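# Clip one end of the briefs' waistband into a hanger clip

## Task

Put one end of the briefs' waistband into either of the hanger's two clips, so the clip grips a spot closer to that end of the waistband than to its middle.

## Robot and tools

Robot: two arms, left_arm and right_arm, each with a parallel two-finger gripper. Fingers point along the gripper's +z axis and separate along its y axis. end_effector_position is the spot between the finger pads, roughly 1 cm short of the tips.

Frames: the scene frame has its origin at table-top height, midway between the nominal arm bases, with +z up and +x out over the table; left_arm sits on the +y side (image left/right does not follow the arm names). Calibrated bases in the scene frame: left_arm at (+0.041, +0.269, 0) m, quat_wxyz (+1.000, 0, 0, +0.008); right_arm at (-0.015, -0.286, 0) m, quat_wxyz (+1.000, 0, 0, +0.013). Each arm reports its hand pose, velocities, targets and wrist camera pose in its own base frame. Fixed cameras and the table use the scene frame. Reported positions can be off by a few centimetres, more when the arm reaches far.

Row layout (shared by execute_actions and move): a single list of 14 numbers, each in [-1, 1]. Order: left_arm dx, dy, dz, rx, ry, rz, opening, then the same seven for right_arm. dx..rz are offsets, not poses. They count from that arm's Hand target at the start of the action or move, along that arm's base axes, and the rotation turns about the Hand target's position. 1.0 equals 0.6 m or 180 degrees. rx, ry, rz form one rotation vector. If the translation vector is longer than 1.0 it may be shortened. The opening is absolute: +1 is fully open (0.093 m) and -1 is closed. Sending 0 is itself a command, so to leave a gripper unchanged, send its current opening again. An all-zero pose asks for the Hand target again. Each step the controller limits the commanded orientation to within 40 degrees of the measured one.

execute_actions(actions, cameras): actions is a list of actions. Each action is a table of at most 15 rows, and each row runs for one 1/30 s step. A shorter table repeats its last row until 15 steps are done. Every row counts from the start pose of that action, not from the row before, and each new action starts from the current Hand target, so repeating an offset moves the arm further. An empty list only returns state and images. cameras selects images: omitted, null or ["all"] gives all, [] gives none, and an unknown name makes the call invalid.

move(target, speed, blend, opening_speed, blocking, cameras): drives each gripper in a straight line toward target. target is one 14-number row or a list of up to 15 rows, and every row is an offset from the same starting Hand targets. speed is in m/s, 0.002 to 2.9, default 0.25; rotation is capped at twice that in rad/s. Give one number, or one per target. blend is in metres and rounds corners in a list. opening_speed is per second on the -1..1 scale, at least 0.2. blocking=false returns after about 0.5 s while the move keeps going. Paths take at least 0.5 s and are cut off at 10 s. They do not avoid obstacles or the other arm. Faster moves lag and stray more and hit harder. Avoid paths close to an arm's own base, because they can change its shoulder posture. The result adds a "move:" line. It reports how the move ended: done means at rest within 10 mm and 2 degrees. Other endings are off_target, moving, held and fault. limits=paced means the pose was clipped; limits=held means steps were withheld.

wait(seconds 0-10, cameras): lets the simulation run while each arm keeps its last command. stop(cameras): brakes a running move. zoom_image(camera, region [x0,y0,x1,y1], at most 504x504 px): gives a closer view of the latest image from cam_high, cam_low, cam_left_wrist or cam_right_wrist; all four are 896x504. read_manual(section="licences") returns licence text only. finished_scene(scene): ends the scene for good. Scene 1 is practice; the goal must still hold after the robot lets go.

Results: Hand target is the last commanded pose after clipping, and the arm's next offsets count from it. The gripper often stops short of it; waiting does not help, so resend the target or send the missing distance as an offset. grip_measured is the finger motor position: +1 open, about -0.94 when the pads meet, plus about 0.0208 per mm of object width. It may read up to 0.02 high. To hold, keep sending the closing number; to release, send a number well above the reading for the object's width. Joint torques are total drive outputs and noisy; joints 1-3 wrap at ±28 N m. "within noise" on Joint velocities means the arm is still. A MOTOR HOT line appears at 75 °C. At 90 °C the arm folds and idles, and at 100 °C it goes limp. Avoid long holds, stretched poses and pushing toward unreachable poses.

Avoid: dropping the briefs or hanger, releasing things while they move, slams, hard hits or pushes, and contact or gripping between the two arms, which can fail the scene. Anything that falls or is left off the table fails the task. An arm stopped by an object keeps pushing until you command its target back past the gripper. Loose objects may sometimes be nudged by outside forces. Check each gripper's pose after every move and correct any tilt.

Each tool is called after ">>>" as name(argument=value, ...) on one line, values as JSON.

## Session

>>> execute_actions(actions=[])

>>> zoom_image(camera="cam_high", region=[200, 150, 704, 434])

>>> zoom_image(camera="cam_low", region=[330, 220, 570, 355])

Scene clock: 0.00 s.
left_arm: end_effector_position=(+0.3974, +0.0263, +0.0636) grip_measured=+1.000 end_effector_quat_wxyz=(+0.540, -0.091, +0.834, +0.067) | right_arm: end_effector_position=(+0.4041, -0.0173, +0.0683) grip_measured=+1.000 end_effector_quat_wxyz=(+0.555, +0.067, +0.818, -0.132)
Joint positions: left_arm=[-0.036 1.667 0.423 0.81 -0.245 -0.098 0.093] | right_arm=[0.124 1.732 0.441 0.901 0.411 0.011 0.093]
Joint velocities: within noise
Joint torques (N m): no reading
Heat: left arm: 37 °C; right arm: 43 °C.
Hand target: left_arm +0.4009, +0.0267, +0.0715; +0.551, -0.095, +0.827, +0.066 | right_arm +0.4052, -0.0176, +0.0707; +0.558, +0.070, +0.817, -0.132
Tool commands: left_gripper/opening=+1.0 right_gripper/opening=+1.0
camera_calibration:
cam_left_wrist: T_world_to_cam=[[0.218086, -0.975925, 0.00291872, -0.0642753], [-0.748544, -0.169191, -0.641137, 0.378335], [0.626196, 0.137638, -0.767421, -0.119479], [0, 0, 0, 1]] pos_world=[0.372035, 0.017728, 0.151061]
cam_right_wrist: T_world_to_cam=[[-0.257325, -0.954969, 0.147707, 0.0809233], [-0.704619, 0.0808266, -0.704968, 0.37579], [0.661284, -0.285483, -0.693688, -0.141874], [0, 0, 0, 1]] pos_world=[0.379431, 0.00640283, 0.154551]

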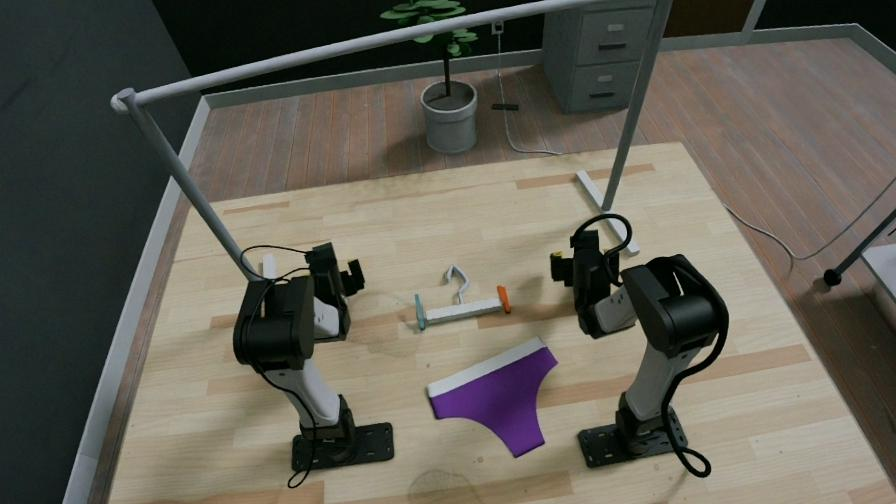

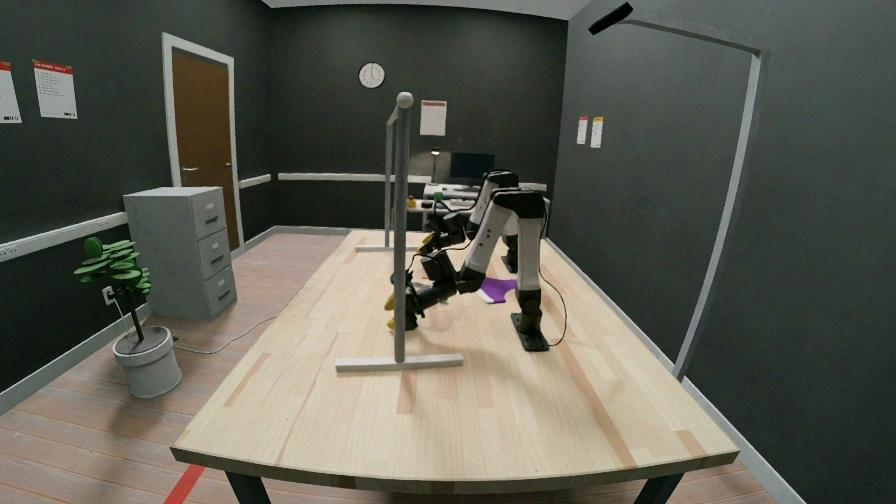

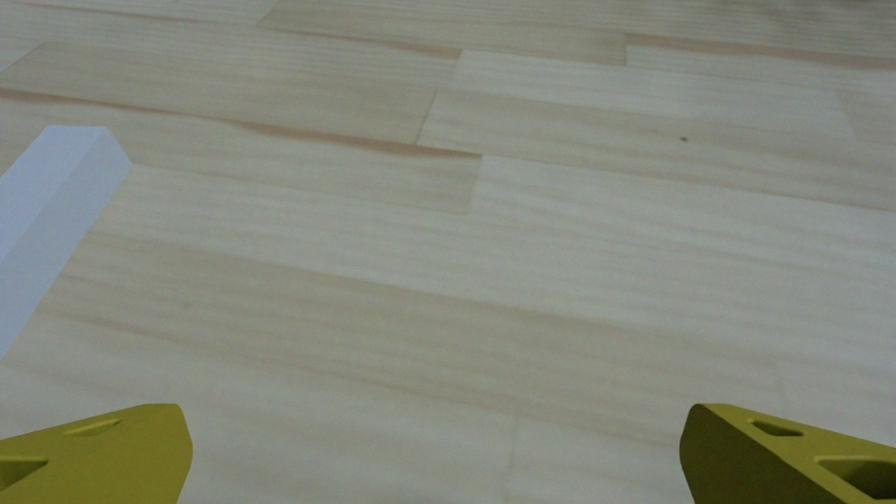

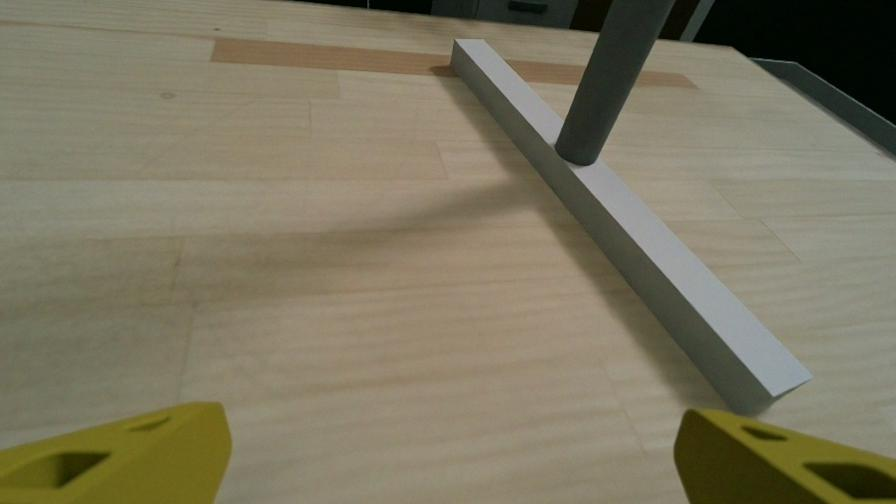

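Scaled by 1.000.

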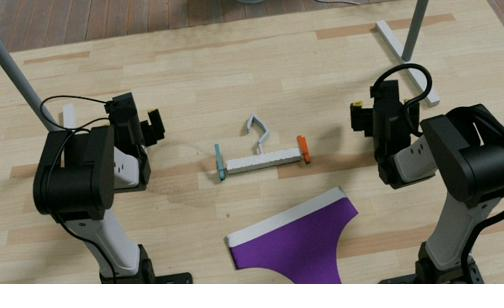

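Scaled by 2.100 from the camera's 896x504 image, which has a finer 1280x720 frame.

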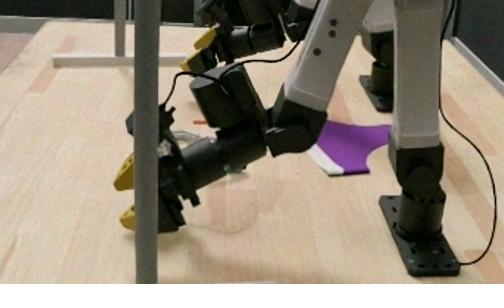

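>>> move(target=[[-0.068, -0.195, 0.148, -0.029, 0.2175, -0.0267, -1, -0.175, 0.263, 0.149, 0.021, 0.111, 0.074, -0.36], [-0.1435, -0.3897, 0.1142, -0.058, 0.4351, -0.0533, -1, -0.3587, 0.5793, 0.0822, 0.0421, 0.2227, 0.1488, -0.36]], speed=0.35, blend=[0.05, 0], cameras=["cam_right_wrist", "cam_left_wrist", "cam_high"])

Scene clock: 56.77 s.
left_arm: end_effector_position=(+0.3131, -0.2017, +0.1369) grip_measured=-0.973 end_effector_quat_wxyz=(-0.066, -0.011, +0.998, -0.014) | right_arm: end_effector_position=(+0.1912, +0.3251, +0.1190) grip_measured=-0.358 end_effector_quat_wxyz=(+0.264, -0.135, +0.955, +0.031)
Joint positions: left_arm=[-0.53 2.068 1.954 -1.557 0.093 -0.549 0] | right_arm=[1.229 1.682 1.274 -0.837 0.437 0.876 0.028]
Joint velocities: within noise
Joint torques (N m): left_arm=[-0.21 -10.25 8.8 -0.11 0.22 -0.09] | right_arm=[0.01 -6.58 7.25 0.83 0.19 0.19]
Heat: left arm: 41 °C; right arm: 48 °C.
Hand target: left_arm +0.3148, -0.2070, +0.1399; -0.101, -0.014, +0.995, -0.002 | right_arm +0.1899, +0.3299, +0.1200; +0.256, -0.130, +0.957, +0.035
Off the commanded pose: left_arm 0.006 m, 4 deg | right_arm 0.005 m, 1 deg.
joint sent to its limit (left arm) — joint 4 (wrist pitch), lower limit. The joint targets are off in orientation, not in position.
move: off_target (left_arm)
camera_calibration:
cam_left_wrist: T_world_to_cam=[[0.0379115, -0.998579, 0.0374467, -0.221459], [-0.83212, -0.0107984, 0.554491, 0.218083], [-0.553299, -0.0521818, -0.831347, 0.360599], [0, 0, 0, 1]] pos_world=[0.389386, -0.199972, 0.18715]
cam_right_wrist: T_world_to_cam=[[0.276889, -0.960765, 0.0162379, 0.261068], [-0.953342, -0.276787, -0.120533, 0.328135], [0.120299, 0.0178941, -0.992576, 0.172221], [0, 0, 0, 1]] pos_world=[0.21982, 0.338566, 0.206254]
Images, in order (width x height): cam_high 896x504, cam_left_wrist 896x504, cam_right_wrist 896x504.

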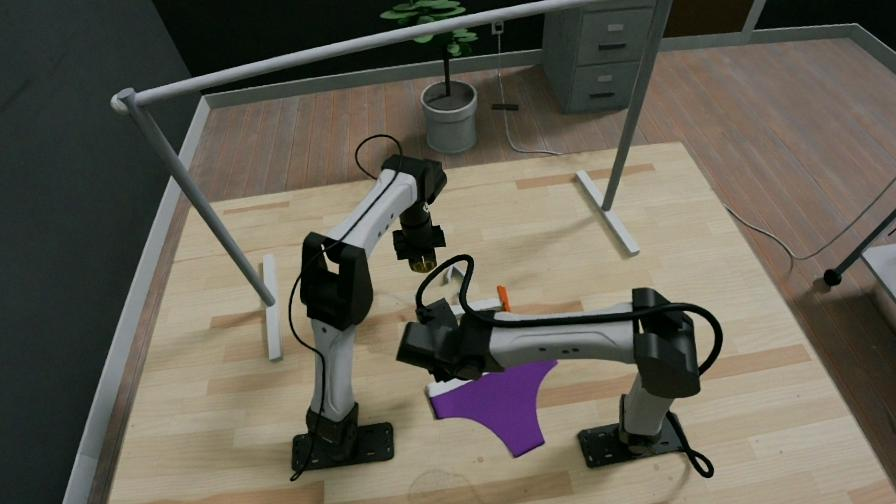

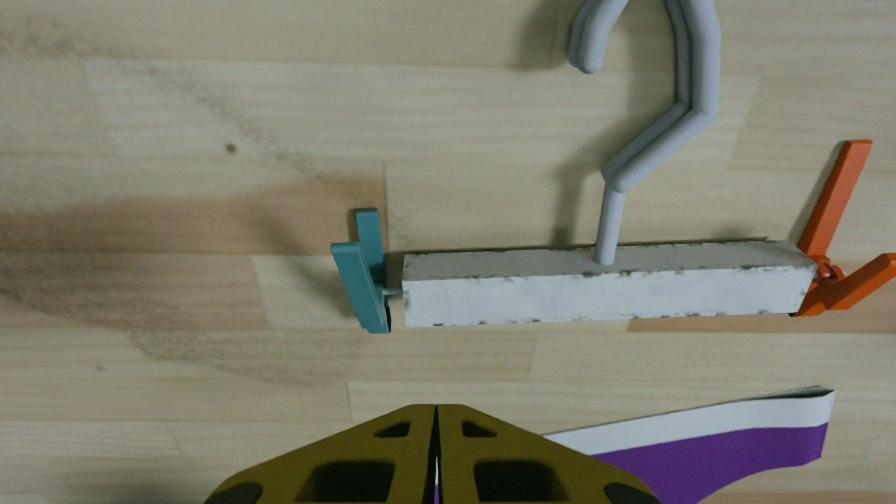

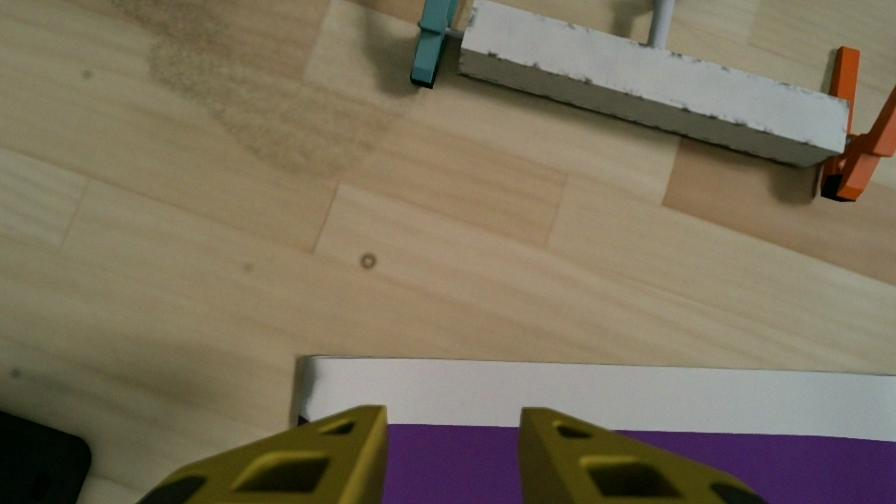

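>>> move(target=[-0.0597, 0.0508, -0.0915, 0, 0, 0.008, -1, -0.0148, 0.0802, -0.1, 0, 0, -0.006, -0.36], speed=0.2, cameras=["cam_right_wrist", "cam_left_wrist"])

Scene clock: 114.77 s.
left_arm: end_effector_position=(+0.2787, -0.1762, +0.0763) grip_measured=-0.973 end_effector_quat_wxyz=(-0.113, -0.021, +0.993, +0.013) | right_arm: end_effector_position=(+0.1777, +0.3673, +0.0566) grip_measured=-0.358 end_effector_quat_wxyz=(+0.247, -0.131, +0.960, +0.020)
Joint positions: left_arm=[-0.516 2.002 1.6 -1.377 0.093 -0.549 0] | right_arm=[1.296 1.912 1.323 -0.73 0.437 0.968 0.028]
Joint velocities: within noise
Joint torques (N m): left_arm=[0.81 -14.27 4.68 -0.05 0.22 -0.03] | right_arm=[0.14 -8.5 6.74 1.06 0.51 0.19]
Heat: left arm: 46 °C; right arm: 48 °C.
Hand target: left_arm +0.2790, -0.1766, +0.0851; -0.101, -0.026, +0.995, -0.003 | right_arm +0.1811, +0.3780, +0.0601; +0.257, -0.121, +0.958, +0.033
Off the commanded pose: left_arm 0.009 m, 2 deg | right_arm 0.012 m, 2 deg.
move: off_target (right_arm)
camera_calibration:
cam_left_wrist: T_world_to_cam=[[0.0528458, -0.998382, -0.0210068, -0.192091], [-0.776016, -0.0542971, 0.628372, 0.194423], [-0.628496, -0.0169051, -0.777629, 0.31568], [0, 0, 0, 1]] pos_world=[0.35943, -0.175887, 0.119277]
cam_right_wrist: T_world_to_cam=[[0.264618, -0.963825, 0.0319232, 0.308683], [-0.960378, -0.266385, -0.0819335, 0.314638], [0.0874734, -0.00897729, -0.996126, 0.127149], [0, 0, 0, 1]] pos_world=[0.209366, 0.382472, 0.142582]
Images, in order (width x height): cam_left_wrist 896x504, cam_right_wrist 896x504.

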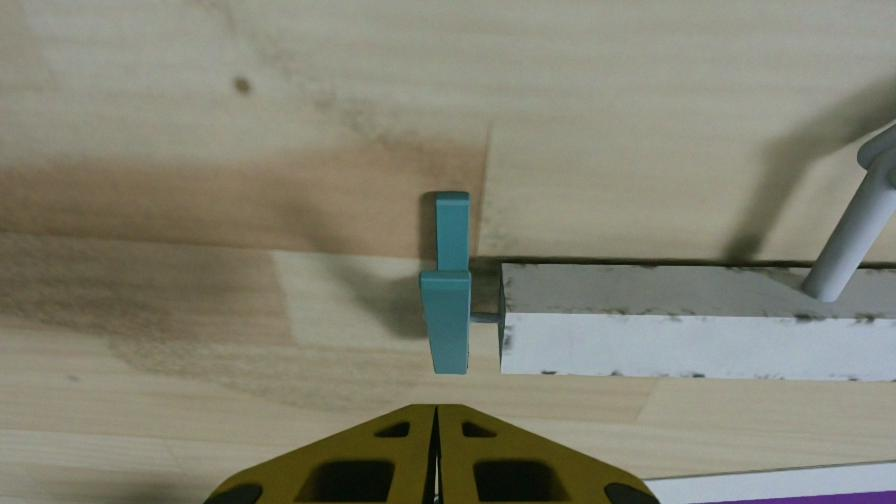

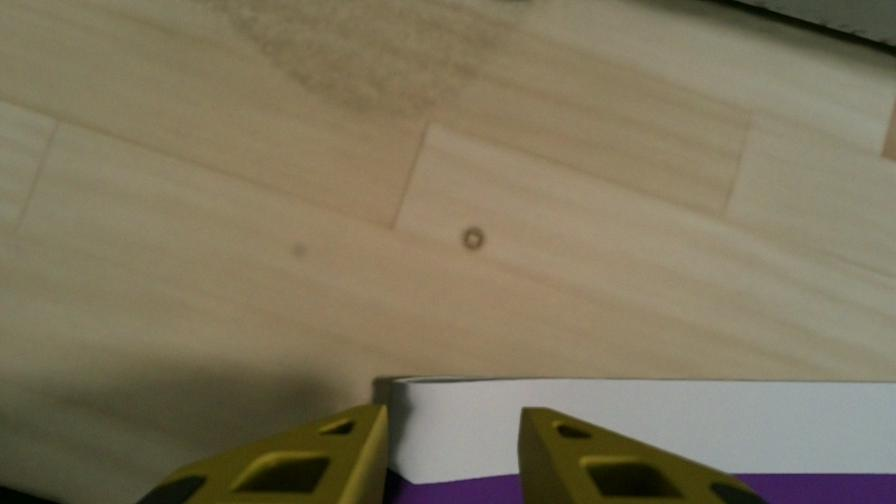

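>>> move(target=[-0.01, -0.005, -0.02, 0, 0, 0, -1, 0.0005, 0.0115, -0.07, 0, 0, 0, -0.36], speed=0.12, cameras=["cam_right_wrist", "cam_left_wrist"])

Scene clock: 139.00 s.
left_arm: end_effector_position=(+0.2746, -0.1742, +0.0622) grip_measured=-0.973 end_effector_quat_wxyz=(-0.116, -0.025, +0.993, +0.014) | right_arm: end_effector_position=(+0.1829, +0.3857, +0.0262) grip_measured=-0.358 end_effector_quat_wxyz=(+0.254, -0.125, +0.959, +0.036)
Joint positions: left_arm=[-0.516 2.001 1.541 -1.325 0.094 -0.556 0] | right_arm=[1.296 1.999 1.307 -0.59 0.437 0.972 0.028]
Joint velocities: within noise
Joint torques (N m): left_arm=[-0.72 -14.8 4.72 -0.06 0.24 -0.1] | right_arm=[0.38 -9.01 3.63 1.12 0.51 0.17]
Heat: left arm: 48 °C; right arm: 49 °C.
Hand target: left_arm +0.2730, -0.1796, +0.0730; -0.101, -0.026, +0.995, -0.003 | right_arm +0.1814, +0.3848, +0.0179; +0.256, -0.121, +0.958, +0.032
Off the commanded pose: left_arm 0.012 m, 3 deg | right_arm 0.008 m, 1 deg.
move: off_target (left_arm)
camera_calibration:
cam_left_wrist: T_world_to_cam=[[0.0604084, -0.99786, -0.0250301, -0.191869], [-0.77161, -0.06259, 0.633009, 0.197239], [-0.633221, -0.0189255, -0.77374, 0.302842], [0, 0, 0, 1]] pos_world=[0.355548, -0.173382, 0.104665]
cam_right_wrist: T_world_to_cam=[[0.260555, -0.965458, -0.00135193, 0.32825], [-0.960597, -0.259102, -0.100593, 0.319807], [0.0967679, 0.0275086, -0.994927, 0.0806683], [0, 0, 0, 1]] pos_world=[0.213872, 0.397555, 0.112873]
Images, in order (width x height): cam_left_wrist 896x504, cam_right_wrist 896x504.

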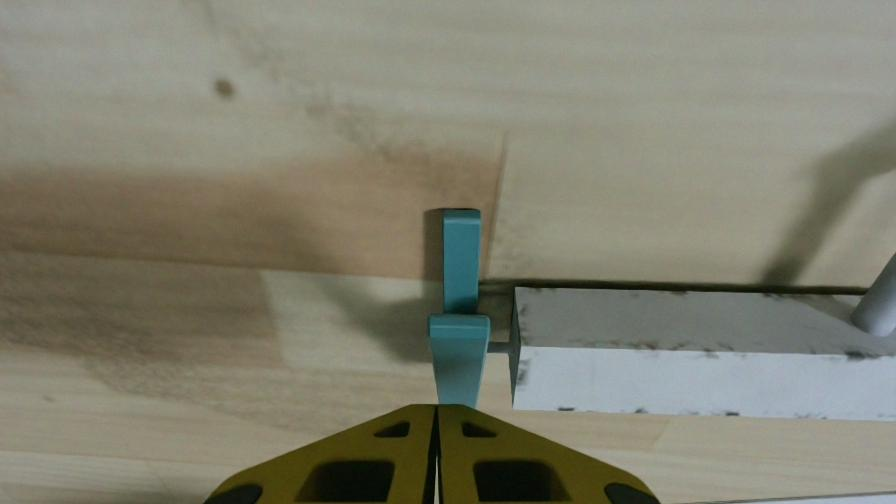

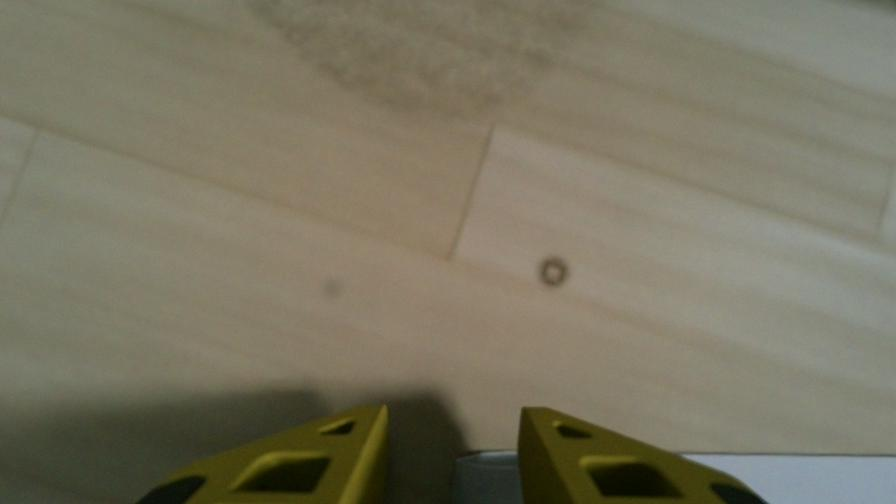

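>>> move(target=[0.0005, -0.0065, 0, 0, 0, 0, -1, -0.009, -0.0265, 0, 0, 0, 0, -0.36], speed=0.1, cameras=["cam_right_wrist", "cam_left_wrist"])

Scene clock: 153.30 s.
left_arm: end_effector_position=(+0.2731, -0.1772, +0.0621) grip_measured=-0.973 end_effector_quat_wxyz=(-0.116, -0.025, +0.993, +0.014) | right_arm: end_effector_position=(+0.1784, +0.3716, +0.0144) grip_measured=-0.358 end_effector_quat_wxyz=(+0.252, -0.127, +0.959, +0.027)
Joint positions: left_arm=[-0.526 2.001 1.541 -1.323 0.096 -0.566 0] | right_arm=[1.299 1.982 1.232 -0.552 0.441 0.974 0.028]
Joint velocities: within noise
Joint torques (N m): left_arm=[-0.7 -14.05 5.7 -0.08 0.23 -0.11] | right_arm=[0.44 -12.3 3.03 0.97 0.48 0.19]
Heat: left arm: 50 °C; right arm: 49 °C.
Hand target: left_arm +0.2732, -0.1835, +0.0730; -0.101, -0.026, +0.995, -0.003 | right_arm +0.1759, +0.3691, +0.0181; +0.257, -0.121, +0.958, +0.033
Off the commanded pose: left_arm 0.013 m, 3 deg | right_arm 0.005 m, 1 deg.
move: off_target (left_arm)
camera_calibration:
cam_left_wrist: T_world_to_cam=[[0.0602265, -0.99787, -0.0250765, -0.194705], [-0.772118, -0.0624934, 0.632399, 0.196152], [-0.632619, -0.0187252, -0.774237, 0.30171], [0, 0, 0, 1]] pos_world=[0.354046, -0.176383, 0.104666]
cam_right_wrist: T_world_to_cam=[[0.261026, -0.965194, 0.0163193, 0.315364], [-0.960579, -0.26138, -0.0946992, 0.311314], [0.0956686, 0.00904305, -0.995372, 0.0768497], [0, 0, 0, 1]] pos_world=[0.209371, 0.385064, 0.100829]
Images, in order (width x height): cam_left_wrist 896x504, cam_right_wrist 896x504.

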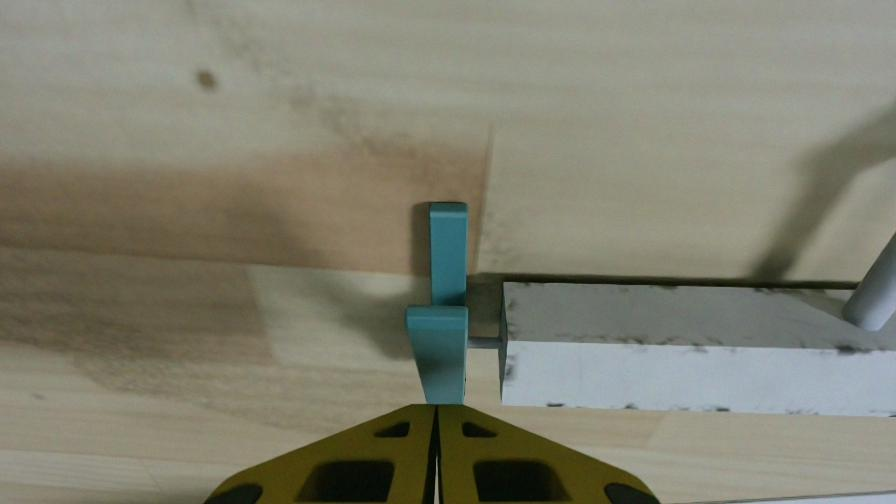

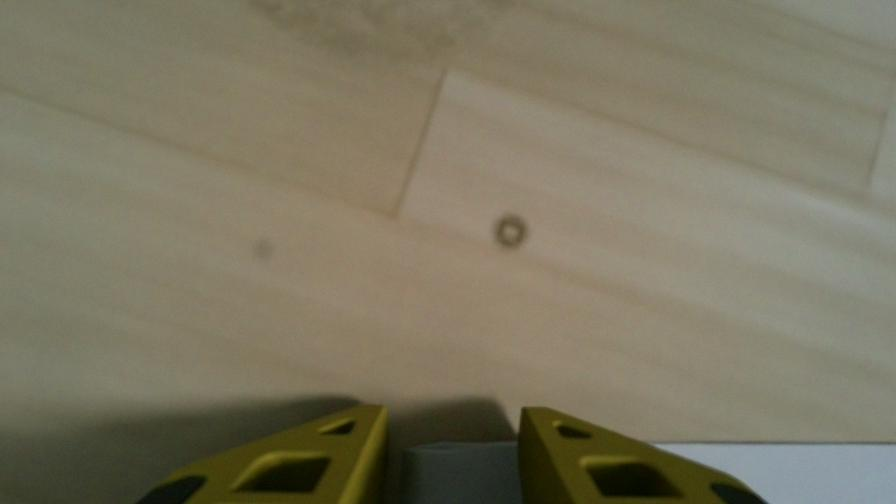

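>>> move(target=[0, 0, 0, 0, 0, 0, -1, -0.0075, -0.0025, 0.0065, 0, 0, 0, -0.36], speed=0.1, cameras=["cam_right_wrist"])

Scene clock: 174.77 s.
left_arm: end_effector_position=(+0.2731, -0.1772, +0.0621) grip_measured=-0.973 end_effector_quat_wxyz=(-0.116, -0.025, +0.993, +0.014) | right_arm: end_effector_position=(+0.1747, +0.3712, +0.0151) grip_measured=-0.358 end_effector_quat_wxyz=(+0.252, -0.126, +0.959, +0.030)
Joint positions: left_arm=[-0.526 2.001 1.541 -1.323 0.096 -0.566 0] | right_arm=[1.307 1.974 1.224 -0.552 0.441 0.986 0.028]
Joint velocities: within noise
Joint torques (N m): left_arm=[-0.68 -14.05 5.7 -0.09 0.22 -0.11] | right_arm=[0.62 -12.83 3.29 0.79 0.51 0.17]
Heat: left arm: 52 °C; right arm: 52 °C.
Hand target: left_arm +0.2732, -0.1835, +0.0730; -0.101, -0.026, +0.995, -0.003 | right_arm +0.1714, +0.3675, +0.0219; +0.256, -0.121, +0.958, +0.032
Off the commanded pose: left_arm 0.013 m, 3 deg | right_arm 0.008 m, 1 deg.
move: off_target (left_arm)
camera_calibration:
cam_right_wrist: T_world_to_cam=[[0.25885, -0.965859, 0.0106143, 0.31665], [-0.961315, -0.258673, -0.0946659, 0.306994], [0.0941796, 0.0143006, -0.995453, 0.0761868], [0, 0, 0, 1]] pos_world=[0.205977, 0.38416, 0.101541]
Images, in order (width x height): cam_right_wrist 896x504.

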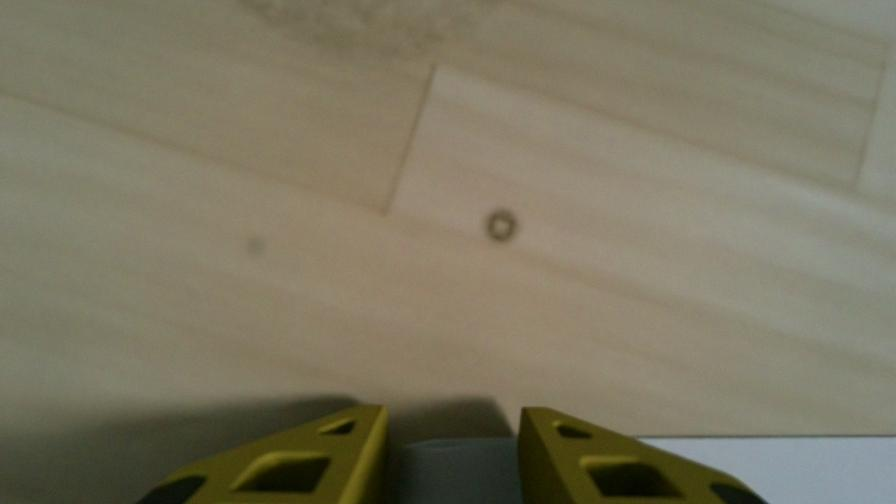

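>>> move(target=[[0, 0, 0, 0, 0, 0, -1, 0, 0, -0.0335, 0, 0, 0, -0.36], [0, 0, 0, 0, 0, 0, -1, 0, 0, -0.0335, 0, 0, 0, -1], [0, 0, 0, 0, 0, 0, -1, 0, 0, 0.06, 0, 0, 0, -1]], speed=[0.08, 0.08, 0.1], opening_speed=0.8, cameras=["cam_right_wrist", "cam_left_wrist"])

Scene clock: 189.20 s.
left_arm: end_effector_position=(+0.2731, -0.1772, +0.0621) grip_measured=-0.973 end_effector_quat_wxyz=(-0.116, -0.025, +0.993, +0.014) | right_arm: end_effector_position=(+0.1736, +0.3615, +0.0459) grip_measured=-0.971 end_effector_quat_wxyz=(+0.259, -0.129, +0.957, +0.015)
Joint positions: left_arm=[-0.526 2.001 1.541 -1.323 0.096 -0.566 0] | right_arm=[1.314 1.907 1.262 -0.679 0.467 0.986 0]
Joint velocities: within noise
Joint torques (N m): left_arm=[-0.73 -14.08 5.7 -0.09 0.22 -0.1] | right_arm=[0.16 -11.69 6.32 0.7 0.22 0.17]
Heat: left arm: 53 °C; right arm: 54 °C.
Hand target: left_arm +0.2732, -0.1835, +0.0730; -0.101, -0.026, +0.995, -0.003 | right_arm +0.1714, +0.3675, +0.0578; +0.256, -0.121, +0.958, +0.032
Off the commanded pose: left_arm 0.013 m, 3 deg | right_arm 0.014 m, 2 deg.
move: off_target (left_arm, right_arm); target 2's new opening was sent with right_arm's hand 0.013 m and 2 deg from that target
camera_calibration:
cam_left_wrist: T_world_to_cam=[[0.0602265, -0.99787, -0.0250765, -0.194705], [-0.772118, -0.0624934, 0.632399, 0.196152], [-0.632619, -0.0187252, -0.774237, 0.30171], [0, 0, 0, 1]] pos_world=[0.354046, -0.176383, 0.104666]
cam_right_wrist: T_world_to_cam=[[0.258228, -0.965158, 0.0422854, 0.305674], [-0.959481, -0.261326, -0.105376, 0.307385], [0.112755, -0.0133609, -0.993533, 0.113753], [0, 0, 0, 1]] pos_world=[0.20317, 0.376872, 0.132482]
Images, in order (width x height): cam_left_wrist 896x504, cam_right_wrist 896x504.

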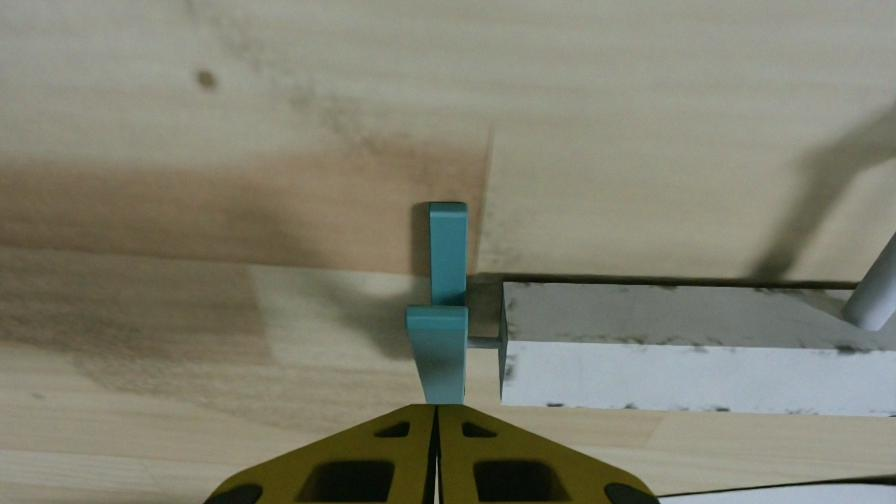

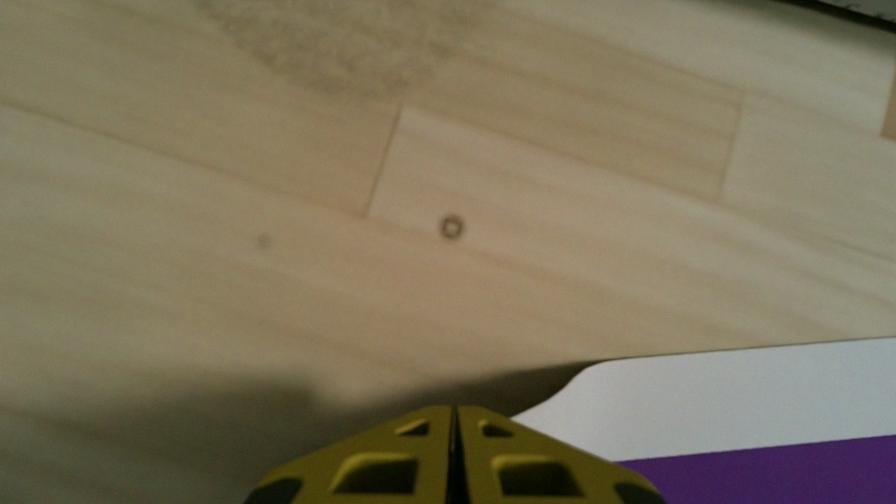

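>>> move(target=[0, -0.0017, -0.075, 0, 0, 0, -1, 0.1877, 0.0692, -0.0213, 0.0221, -0.1491, -0.0658, -1], speed=0.15, cameras=["cam_right_wrist", "cam_left_wrist"])

Scene clock: 208.50 s.
left_arm: end_effector_position=(+0.2732, -0.1778, +0.0539) grip_measured=-0.973 end_effector_quat_wxyz=(-0.096, -0.025, +0.995, +0.001) | right_arm: end_effector_position=(+0.2763, +0.4036, +0.0425) grip_measured=-0.971 end_effector_quat_wxyz=(+0.466, -0.023, +0.885, +0.009)
Joint positions: left_arm=[-0.526 1.965 1.464 -1.234 0.099 -0.569 0] | right_arm=[1.237 2.168 1.393 -0.302 0.872 0.951 0]
Joint velocities: within noise
Joint torques (N m): left_arm=[-0.92 -6.52 1.94 0.71 0.2 -0.1] | right_arm=[-0.7 -9.89 6.69 1.42 0.83 -0.07]
Heat: left arm: 53 °C; right arm: 55 °C.
Hand target: left_arm +0.2732, -0.1846, +0.0280; -0.101, -0.026, +0.995, -0.003 | right_arm +0.2841, +0.4090, +0.0451; +0.477, -0.018, +0.878, +0.010
Off the commanded pose: left_arm 0.027 m, 1 deg | right_arm 0.010 m, 2 deg.
move: off_target (left_arm)
camera_calibration:
cam_left_wrist: T_world_to_cam=[[0.0641837, -0.997931, 0.00369175, -0.198229], [-0.796918, -0.0490278, 0.602094, 0.212245], [-0.600668, -0.0415866, -0.798416, 0.283818], [0, 0, 0, 1]] pos_world=[0.352345, -0.17561, 0.0995454]
cam_right_wrist: T_world_to_cam=[[0.049941, -0.998677, 0.0122299, 0.392243], [-0.850368, -0.0489403, -0.523907, 0.318542], [0.523812, 0.0157645, -0.851688, -0.0320179], [0, 0, 0, 1]] pos_world=[0.268061, 0.407818, 0.13482]
Images, in order (width x height): cam_left_wrist 896x504, cam_right_wrist 896x504.

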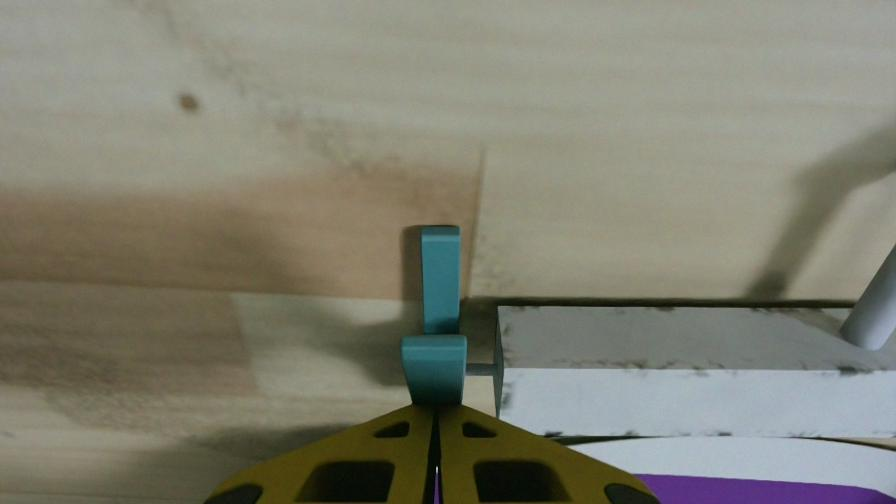

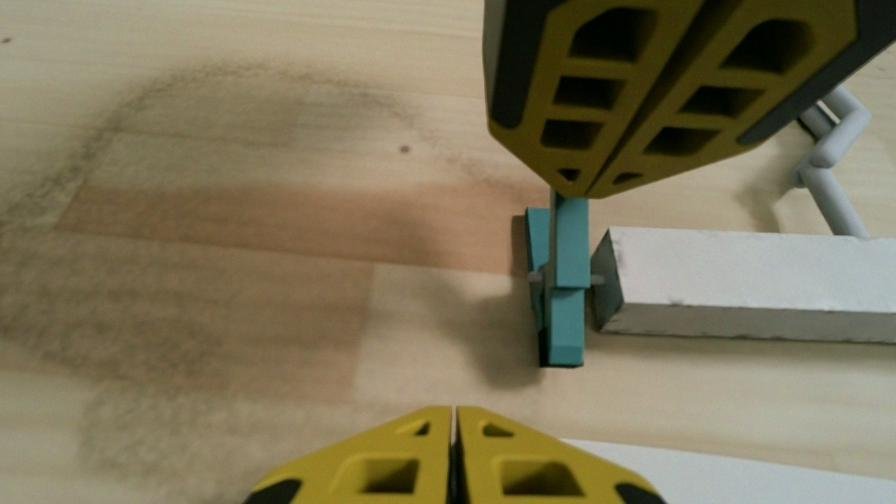

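>>> move(target=[0, 0, -0.0367, 0, 0, 0, -1, 0.02, 0.0058, -0.0175, 0, 0, 0, -1], speed=0.06, cameras=["cam_right_wrist", "cam_left_wrist"])

>>> zoom_image(camera="cam_right_wrist", region=[440, 160, 740, 504])

Scene clock: 225.73 s.
left_arm: end_effector_position=(+0.2799, -0.1796, +0.0449) grip_measured=-0.973 end_effector_quat_wxyz=(-0.073, -0.027, +0.997, -0.007) | right_arm: end_effector_position=(+0.2894, +0.4062, +0.0342) grip_measured=-0.971 end_effector_quat_wxyz=(+0.471, -0.021, +0.882, +0.006)
Joint positions: left_arm=[-0.526 1.955 1.421 -1.153 0.088 -0.575 0] | right_arm=[1.214 2.209 1.412 -0.254 0.874 0.919 0]
Joint velocities: within noise
Joint torques (N m): left_arm=[-0.87 -3.36 1.14 0.76 0.29 -0.09] | right_arm=[-0.7 -10.14 6.52 1.45 0.67 -0.06]
Heat: left arm: 51 °C; right arm: 56 °C.
Hand target: left_arm +0.2733, -0.1846, +0.0061; -0.101, -0.026, +0.995, -0.003 | right_arm +0.2961, +0.4125, +0.0346; +0.477, -0.018, +0.878, +0.010
Off the commanded pose: left_arm 0.040 m, 3 deg | right_arm 0.009 m, 1 deg.
move: off_target (left_arm)
camera_calibration:
cam_left_wrist: T_world_to_cam=[[0.0681408, -0.997466, 0.0204733, -0.202164], [-0.823839, -0.0446816, 0.565061, 0.232843], [-0.562714, -0.0553704, -0.824795, 0.268743], [0, 0, 0, 1]] pos_world=[0.356826, -0.176367, 0.0942264]
cam_right_wrist: T_world_to_cam=[[0.0435396, -0.998936, 0.0151745, 0.396163], [-0.844747, -0.0449199, -0.533278, 0.322536], [0.533392, 0.0104001, -0.845804, -0.0467821], [0, 0, 0, 1]] pos_world=[0.280166, 0.410717, 0.126421]
Images, in order (width x height): cam_left_wrist 896x504, cam_right_wrist 896x504.

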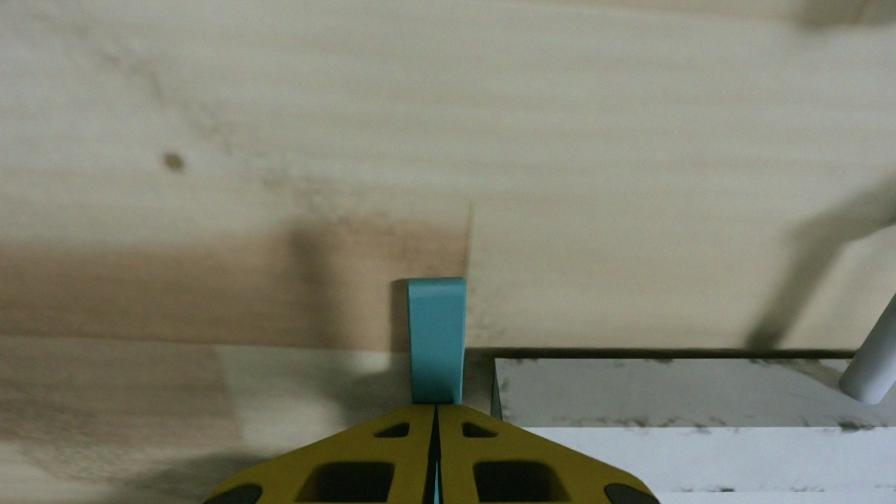

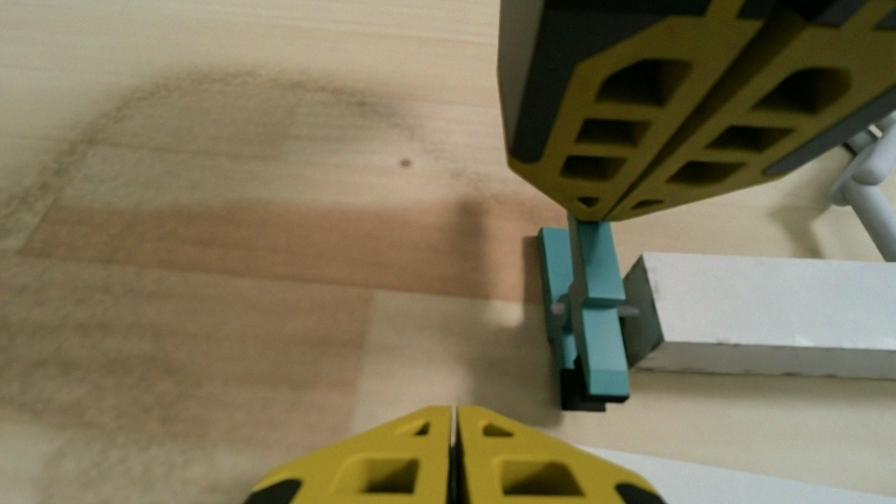

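Scaled by 1.465 from the camera's 896x504 image, which has a finer 1280x720 frame.

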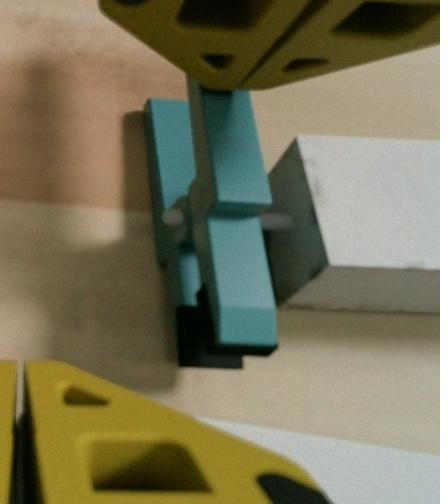

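>>> move(target=[-0.004, 0, -0.008, 0, 0, 0, -1, 0.0335, 0.001, -0.0035, 0, 0, 0, -1], speed=0.05, cameras=["cam_right_wrist", "cam_low"])

>>> zoom_image(camera="cam_right_wrist", region=[440, 240, 740, 504])

>>> zoom_image(camera="cam_low", region=[390, 250, 510, 320])

Scene clock: 237.27 s.
left_arm: end_effector_position=(+0.2798, -0.1796, +0.0444) grip_measured=-0.973 end_effector_quat_wxyz=(-0.068, -0.028, +0.997, -0.010) | right_arm: end_effector_position=(+0.3116, +0.4040, +0.0349) grip_measured=-0.971 end_effector_quat_wxyz=(+0.478, -0.017, +0.878, +0.000)
Joint positions: left_arm=[-0.526 1.946 1.407 -1.138 0.088 -0.578 0] | right_arm=[1.17 2.233 1.438 -0.215 0.874 0.863 0]
Joint velocities: within noise
Joint torques (N m): left_arm=[-1.21 -2.71 0.46 0.83 0.3 -0.09] | right_arm=[-0.57 -10.29 6.67 1.52 0.39 -0.08]
Heat: left arm: 49 °C; right arm: 56 °C.
Hand target: left_arm +0.2708, -0.1846, +0.0012; -0.101, -0.026, +0.995, -0.003 | right_arm +0.3162, +0.4131, +0.0325; +0.477, -0.018, +0.878, +0.010
Off the commanded pose: left_arm 0.044 m, 4 deg | right_arm 0.010 m, 1 deg.
move: off_target (left_arm)
camera_calibration:
cam_right_wrist: T_world_to_cam=[[0.0297306, -0.9993, 0.0227091, 0.397204], [-0.83618, -0.0373124, -0.547185, 0.336226], [0.547649, -0.00272074, -0.836704, -0.0574186], [0, 0, 0, 1]] pos_world=[0.300782, 0.409315, 0.126916]
Images, in order (width x height): cam_low 896x504, cam_right_wrist 896x504.

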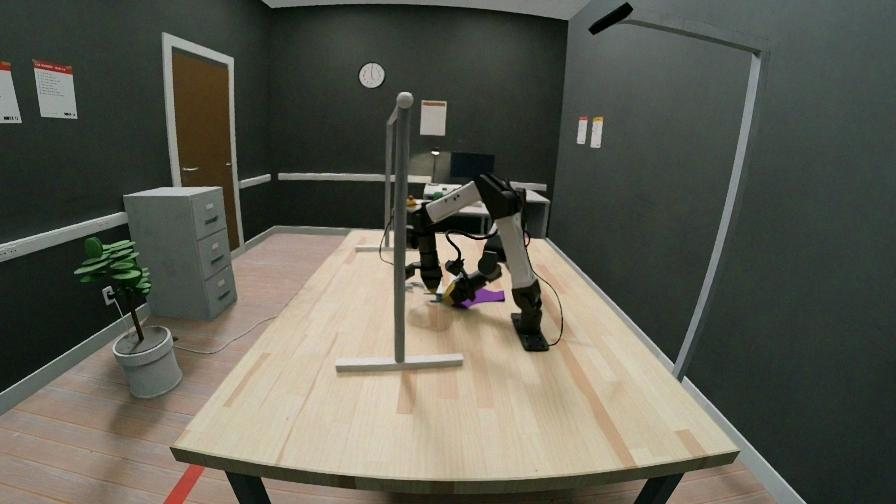

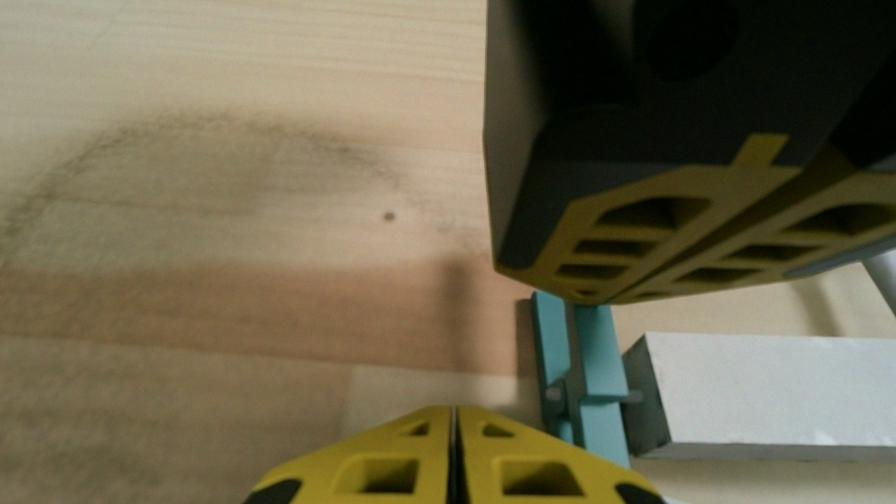

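Scaled by 1.680 from the camera's 896x504 image, which has a finer 1280x720 frame.

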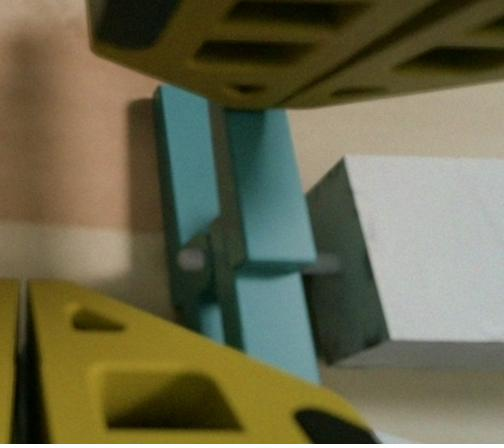

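Scaled by 4.200 from the camera's 896x504 image, which has a finer 1280x720 frame.

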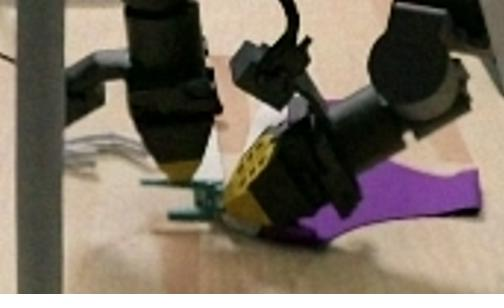

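>>> execute_actions(actions=[], cameras=["cam_left_wrist", "cam_right_wrist", "cam_low"])

>>> zoom_image(camera="cam_right_wrist", region=[540, 400, 720, 504])

>>> zoom_image(camera="cam_low", region=[410, 275, 480, 315])

Scene clock: 242.63 s.
left_arm: end_effector_position=(+0.2798, -0.1796, +0.0445) grip_measured=-0.973 end_effector_quat_wxyz=(-0.068, -0.028, +0.997, -0.010) | right_arm: end_effector_position=(+0.3117, +0.4043, +0.0350) grip_measured=-0.971 end_effector_quat_wxyz=(+0.478, -0.017, +0.878, +0.000)
Joint positions: left_arm=[-0.526 1.946 1.407 -1.138 0.088 -0.578 0] | right_arm=[1.17 2.233 1.438 -0.213 0.874 0.863 0]
Joint velocities: within noise
Joint torques (N m): left_arm=[-1.2 -2.65 0.46 0.82 0.29 -0.09] | right_arm=[-0.49 -10.3 6.74 1.5 0.38 -0.07]
Heat: left arm: 48 °C; right arm: 56 °C.
Hand target: left_arm +0.2709, -0.1846, +0.0013; -0.101, -0.026, +0.995, -0.003 | right_arm +0.3162, +0.4131, +0.0325; +0.477, -0.018, +0.878, +0.010
Tool commands: left_gripper/opening=-1.0 right_gripper/opening=-1.0
Off the commanded pose: left_arm 0.044 m, 4 deg | right_arm 0.010 m, 1 deg.
camera_calibration:
cam_left_wrist: T_world_to_cam=[[0.0709757, -0.997135, 0.026171, -0.203106], [-0.828932, -0.0443686, 0.557587, 0.234888], [-0.554828, -0.0612691, -0.829706, 0.265271], [0, 0, 0, 1]] pos_world=[0.356302, -0.175849, 0.0944422]
cam_right_wrist: T_world_to_cam=[[0.0296873, -0.999333, 0.0212879, 0.397507], [-0.835861, -0.0364988, -0.547726, 0.335926], [0.548137, -0.00153323, -0.836387, -0.0580045], [0, 0, 0, 1]] pos_world=[0.300781, 0.409414, 0.127019]
Images, in order (width x height): cam_low 896x504, cam_left_wrist 896x504, cam_right_wrist 896x504.

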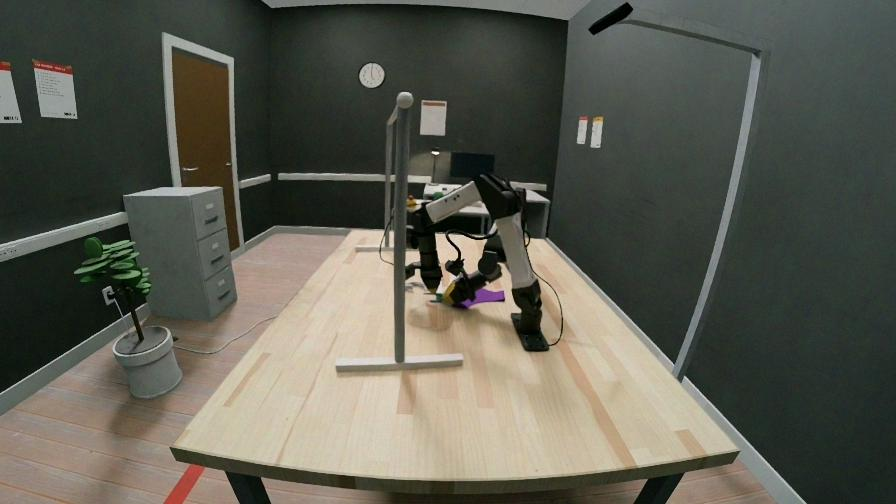

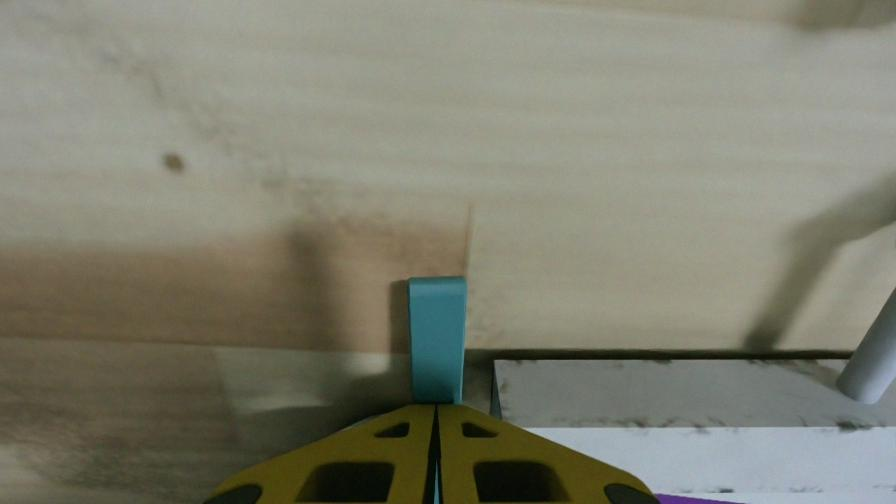

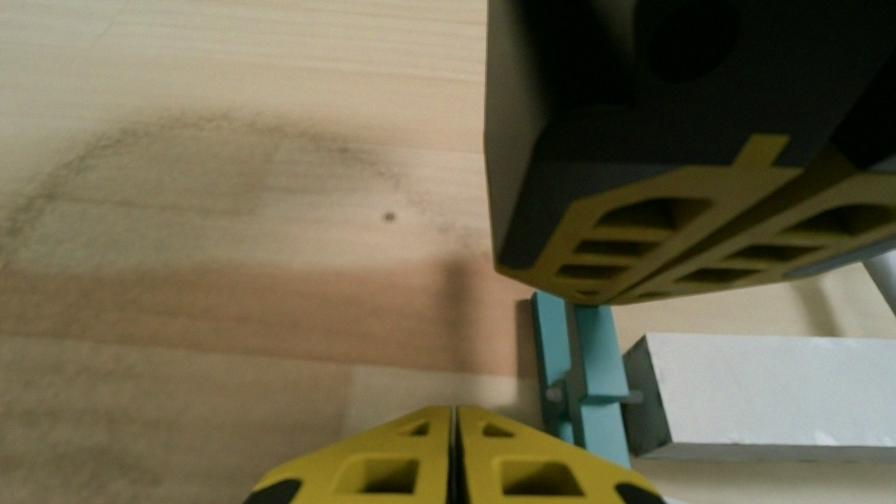

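Scaled by 2.800 from the camera's 896x504 image, which has a finer 1280x720 frame.

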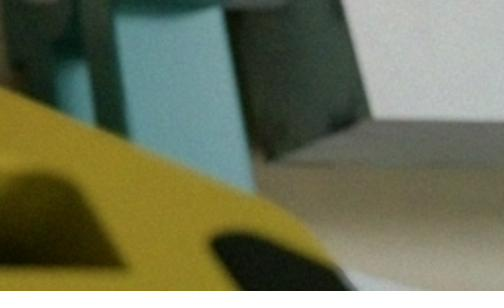

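Scaled by 7.200 from the camera's 896x504 image, which has a finer 1280x720 frame.

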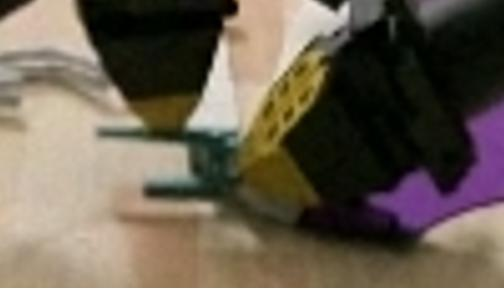

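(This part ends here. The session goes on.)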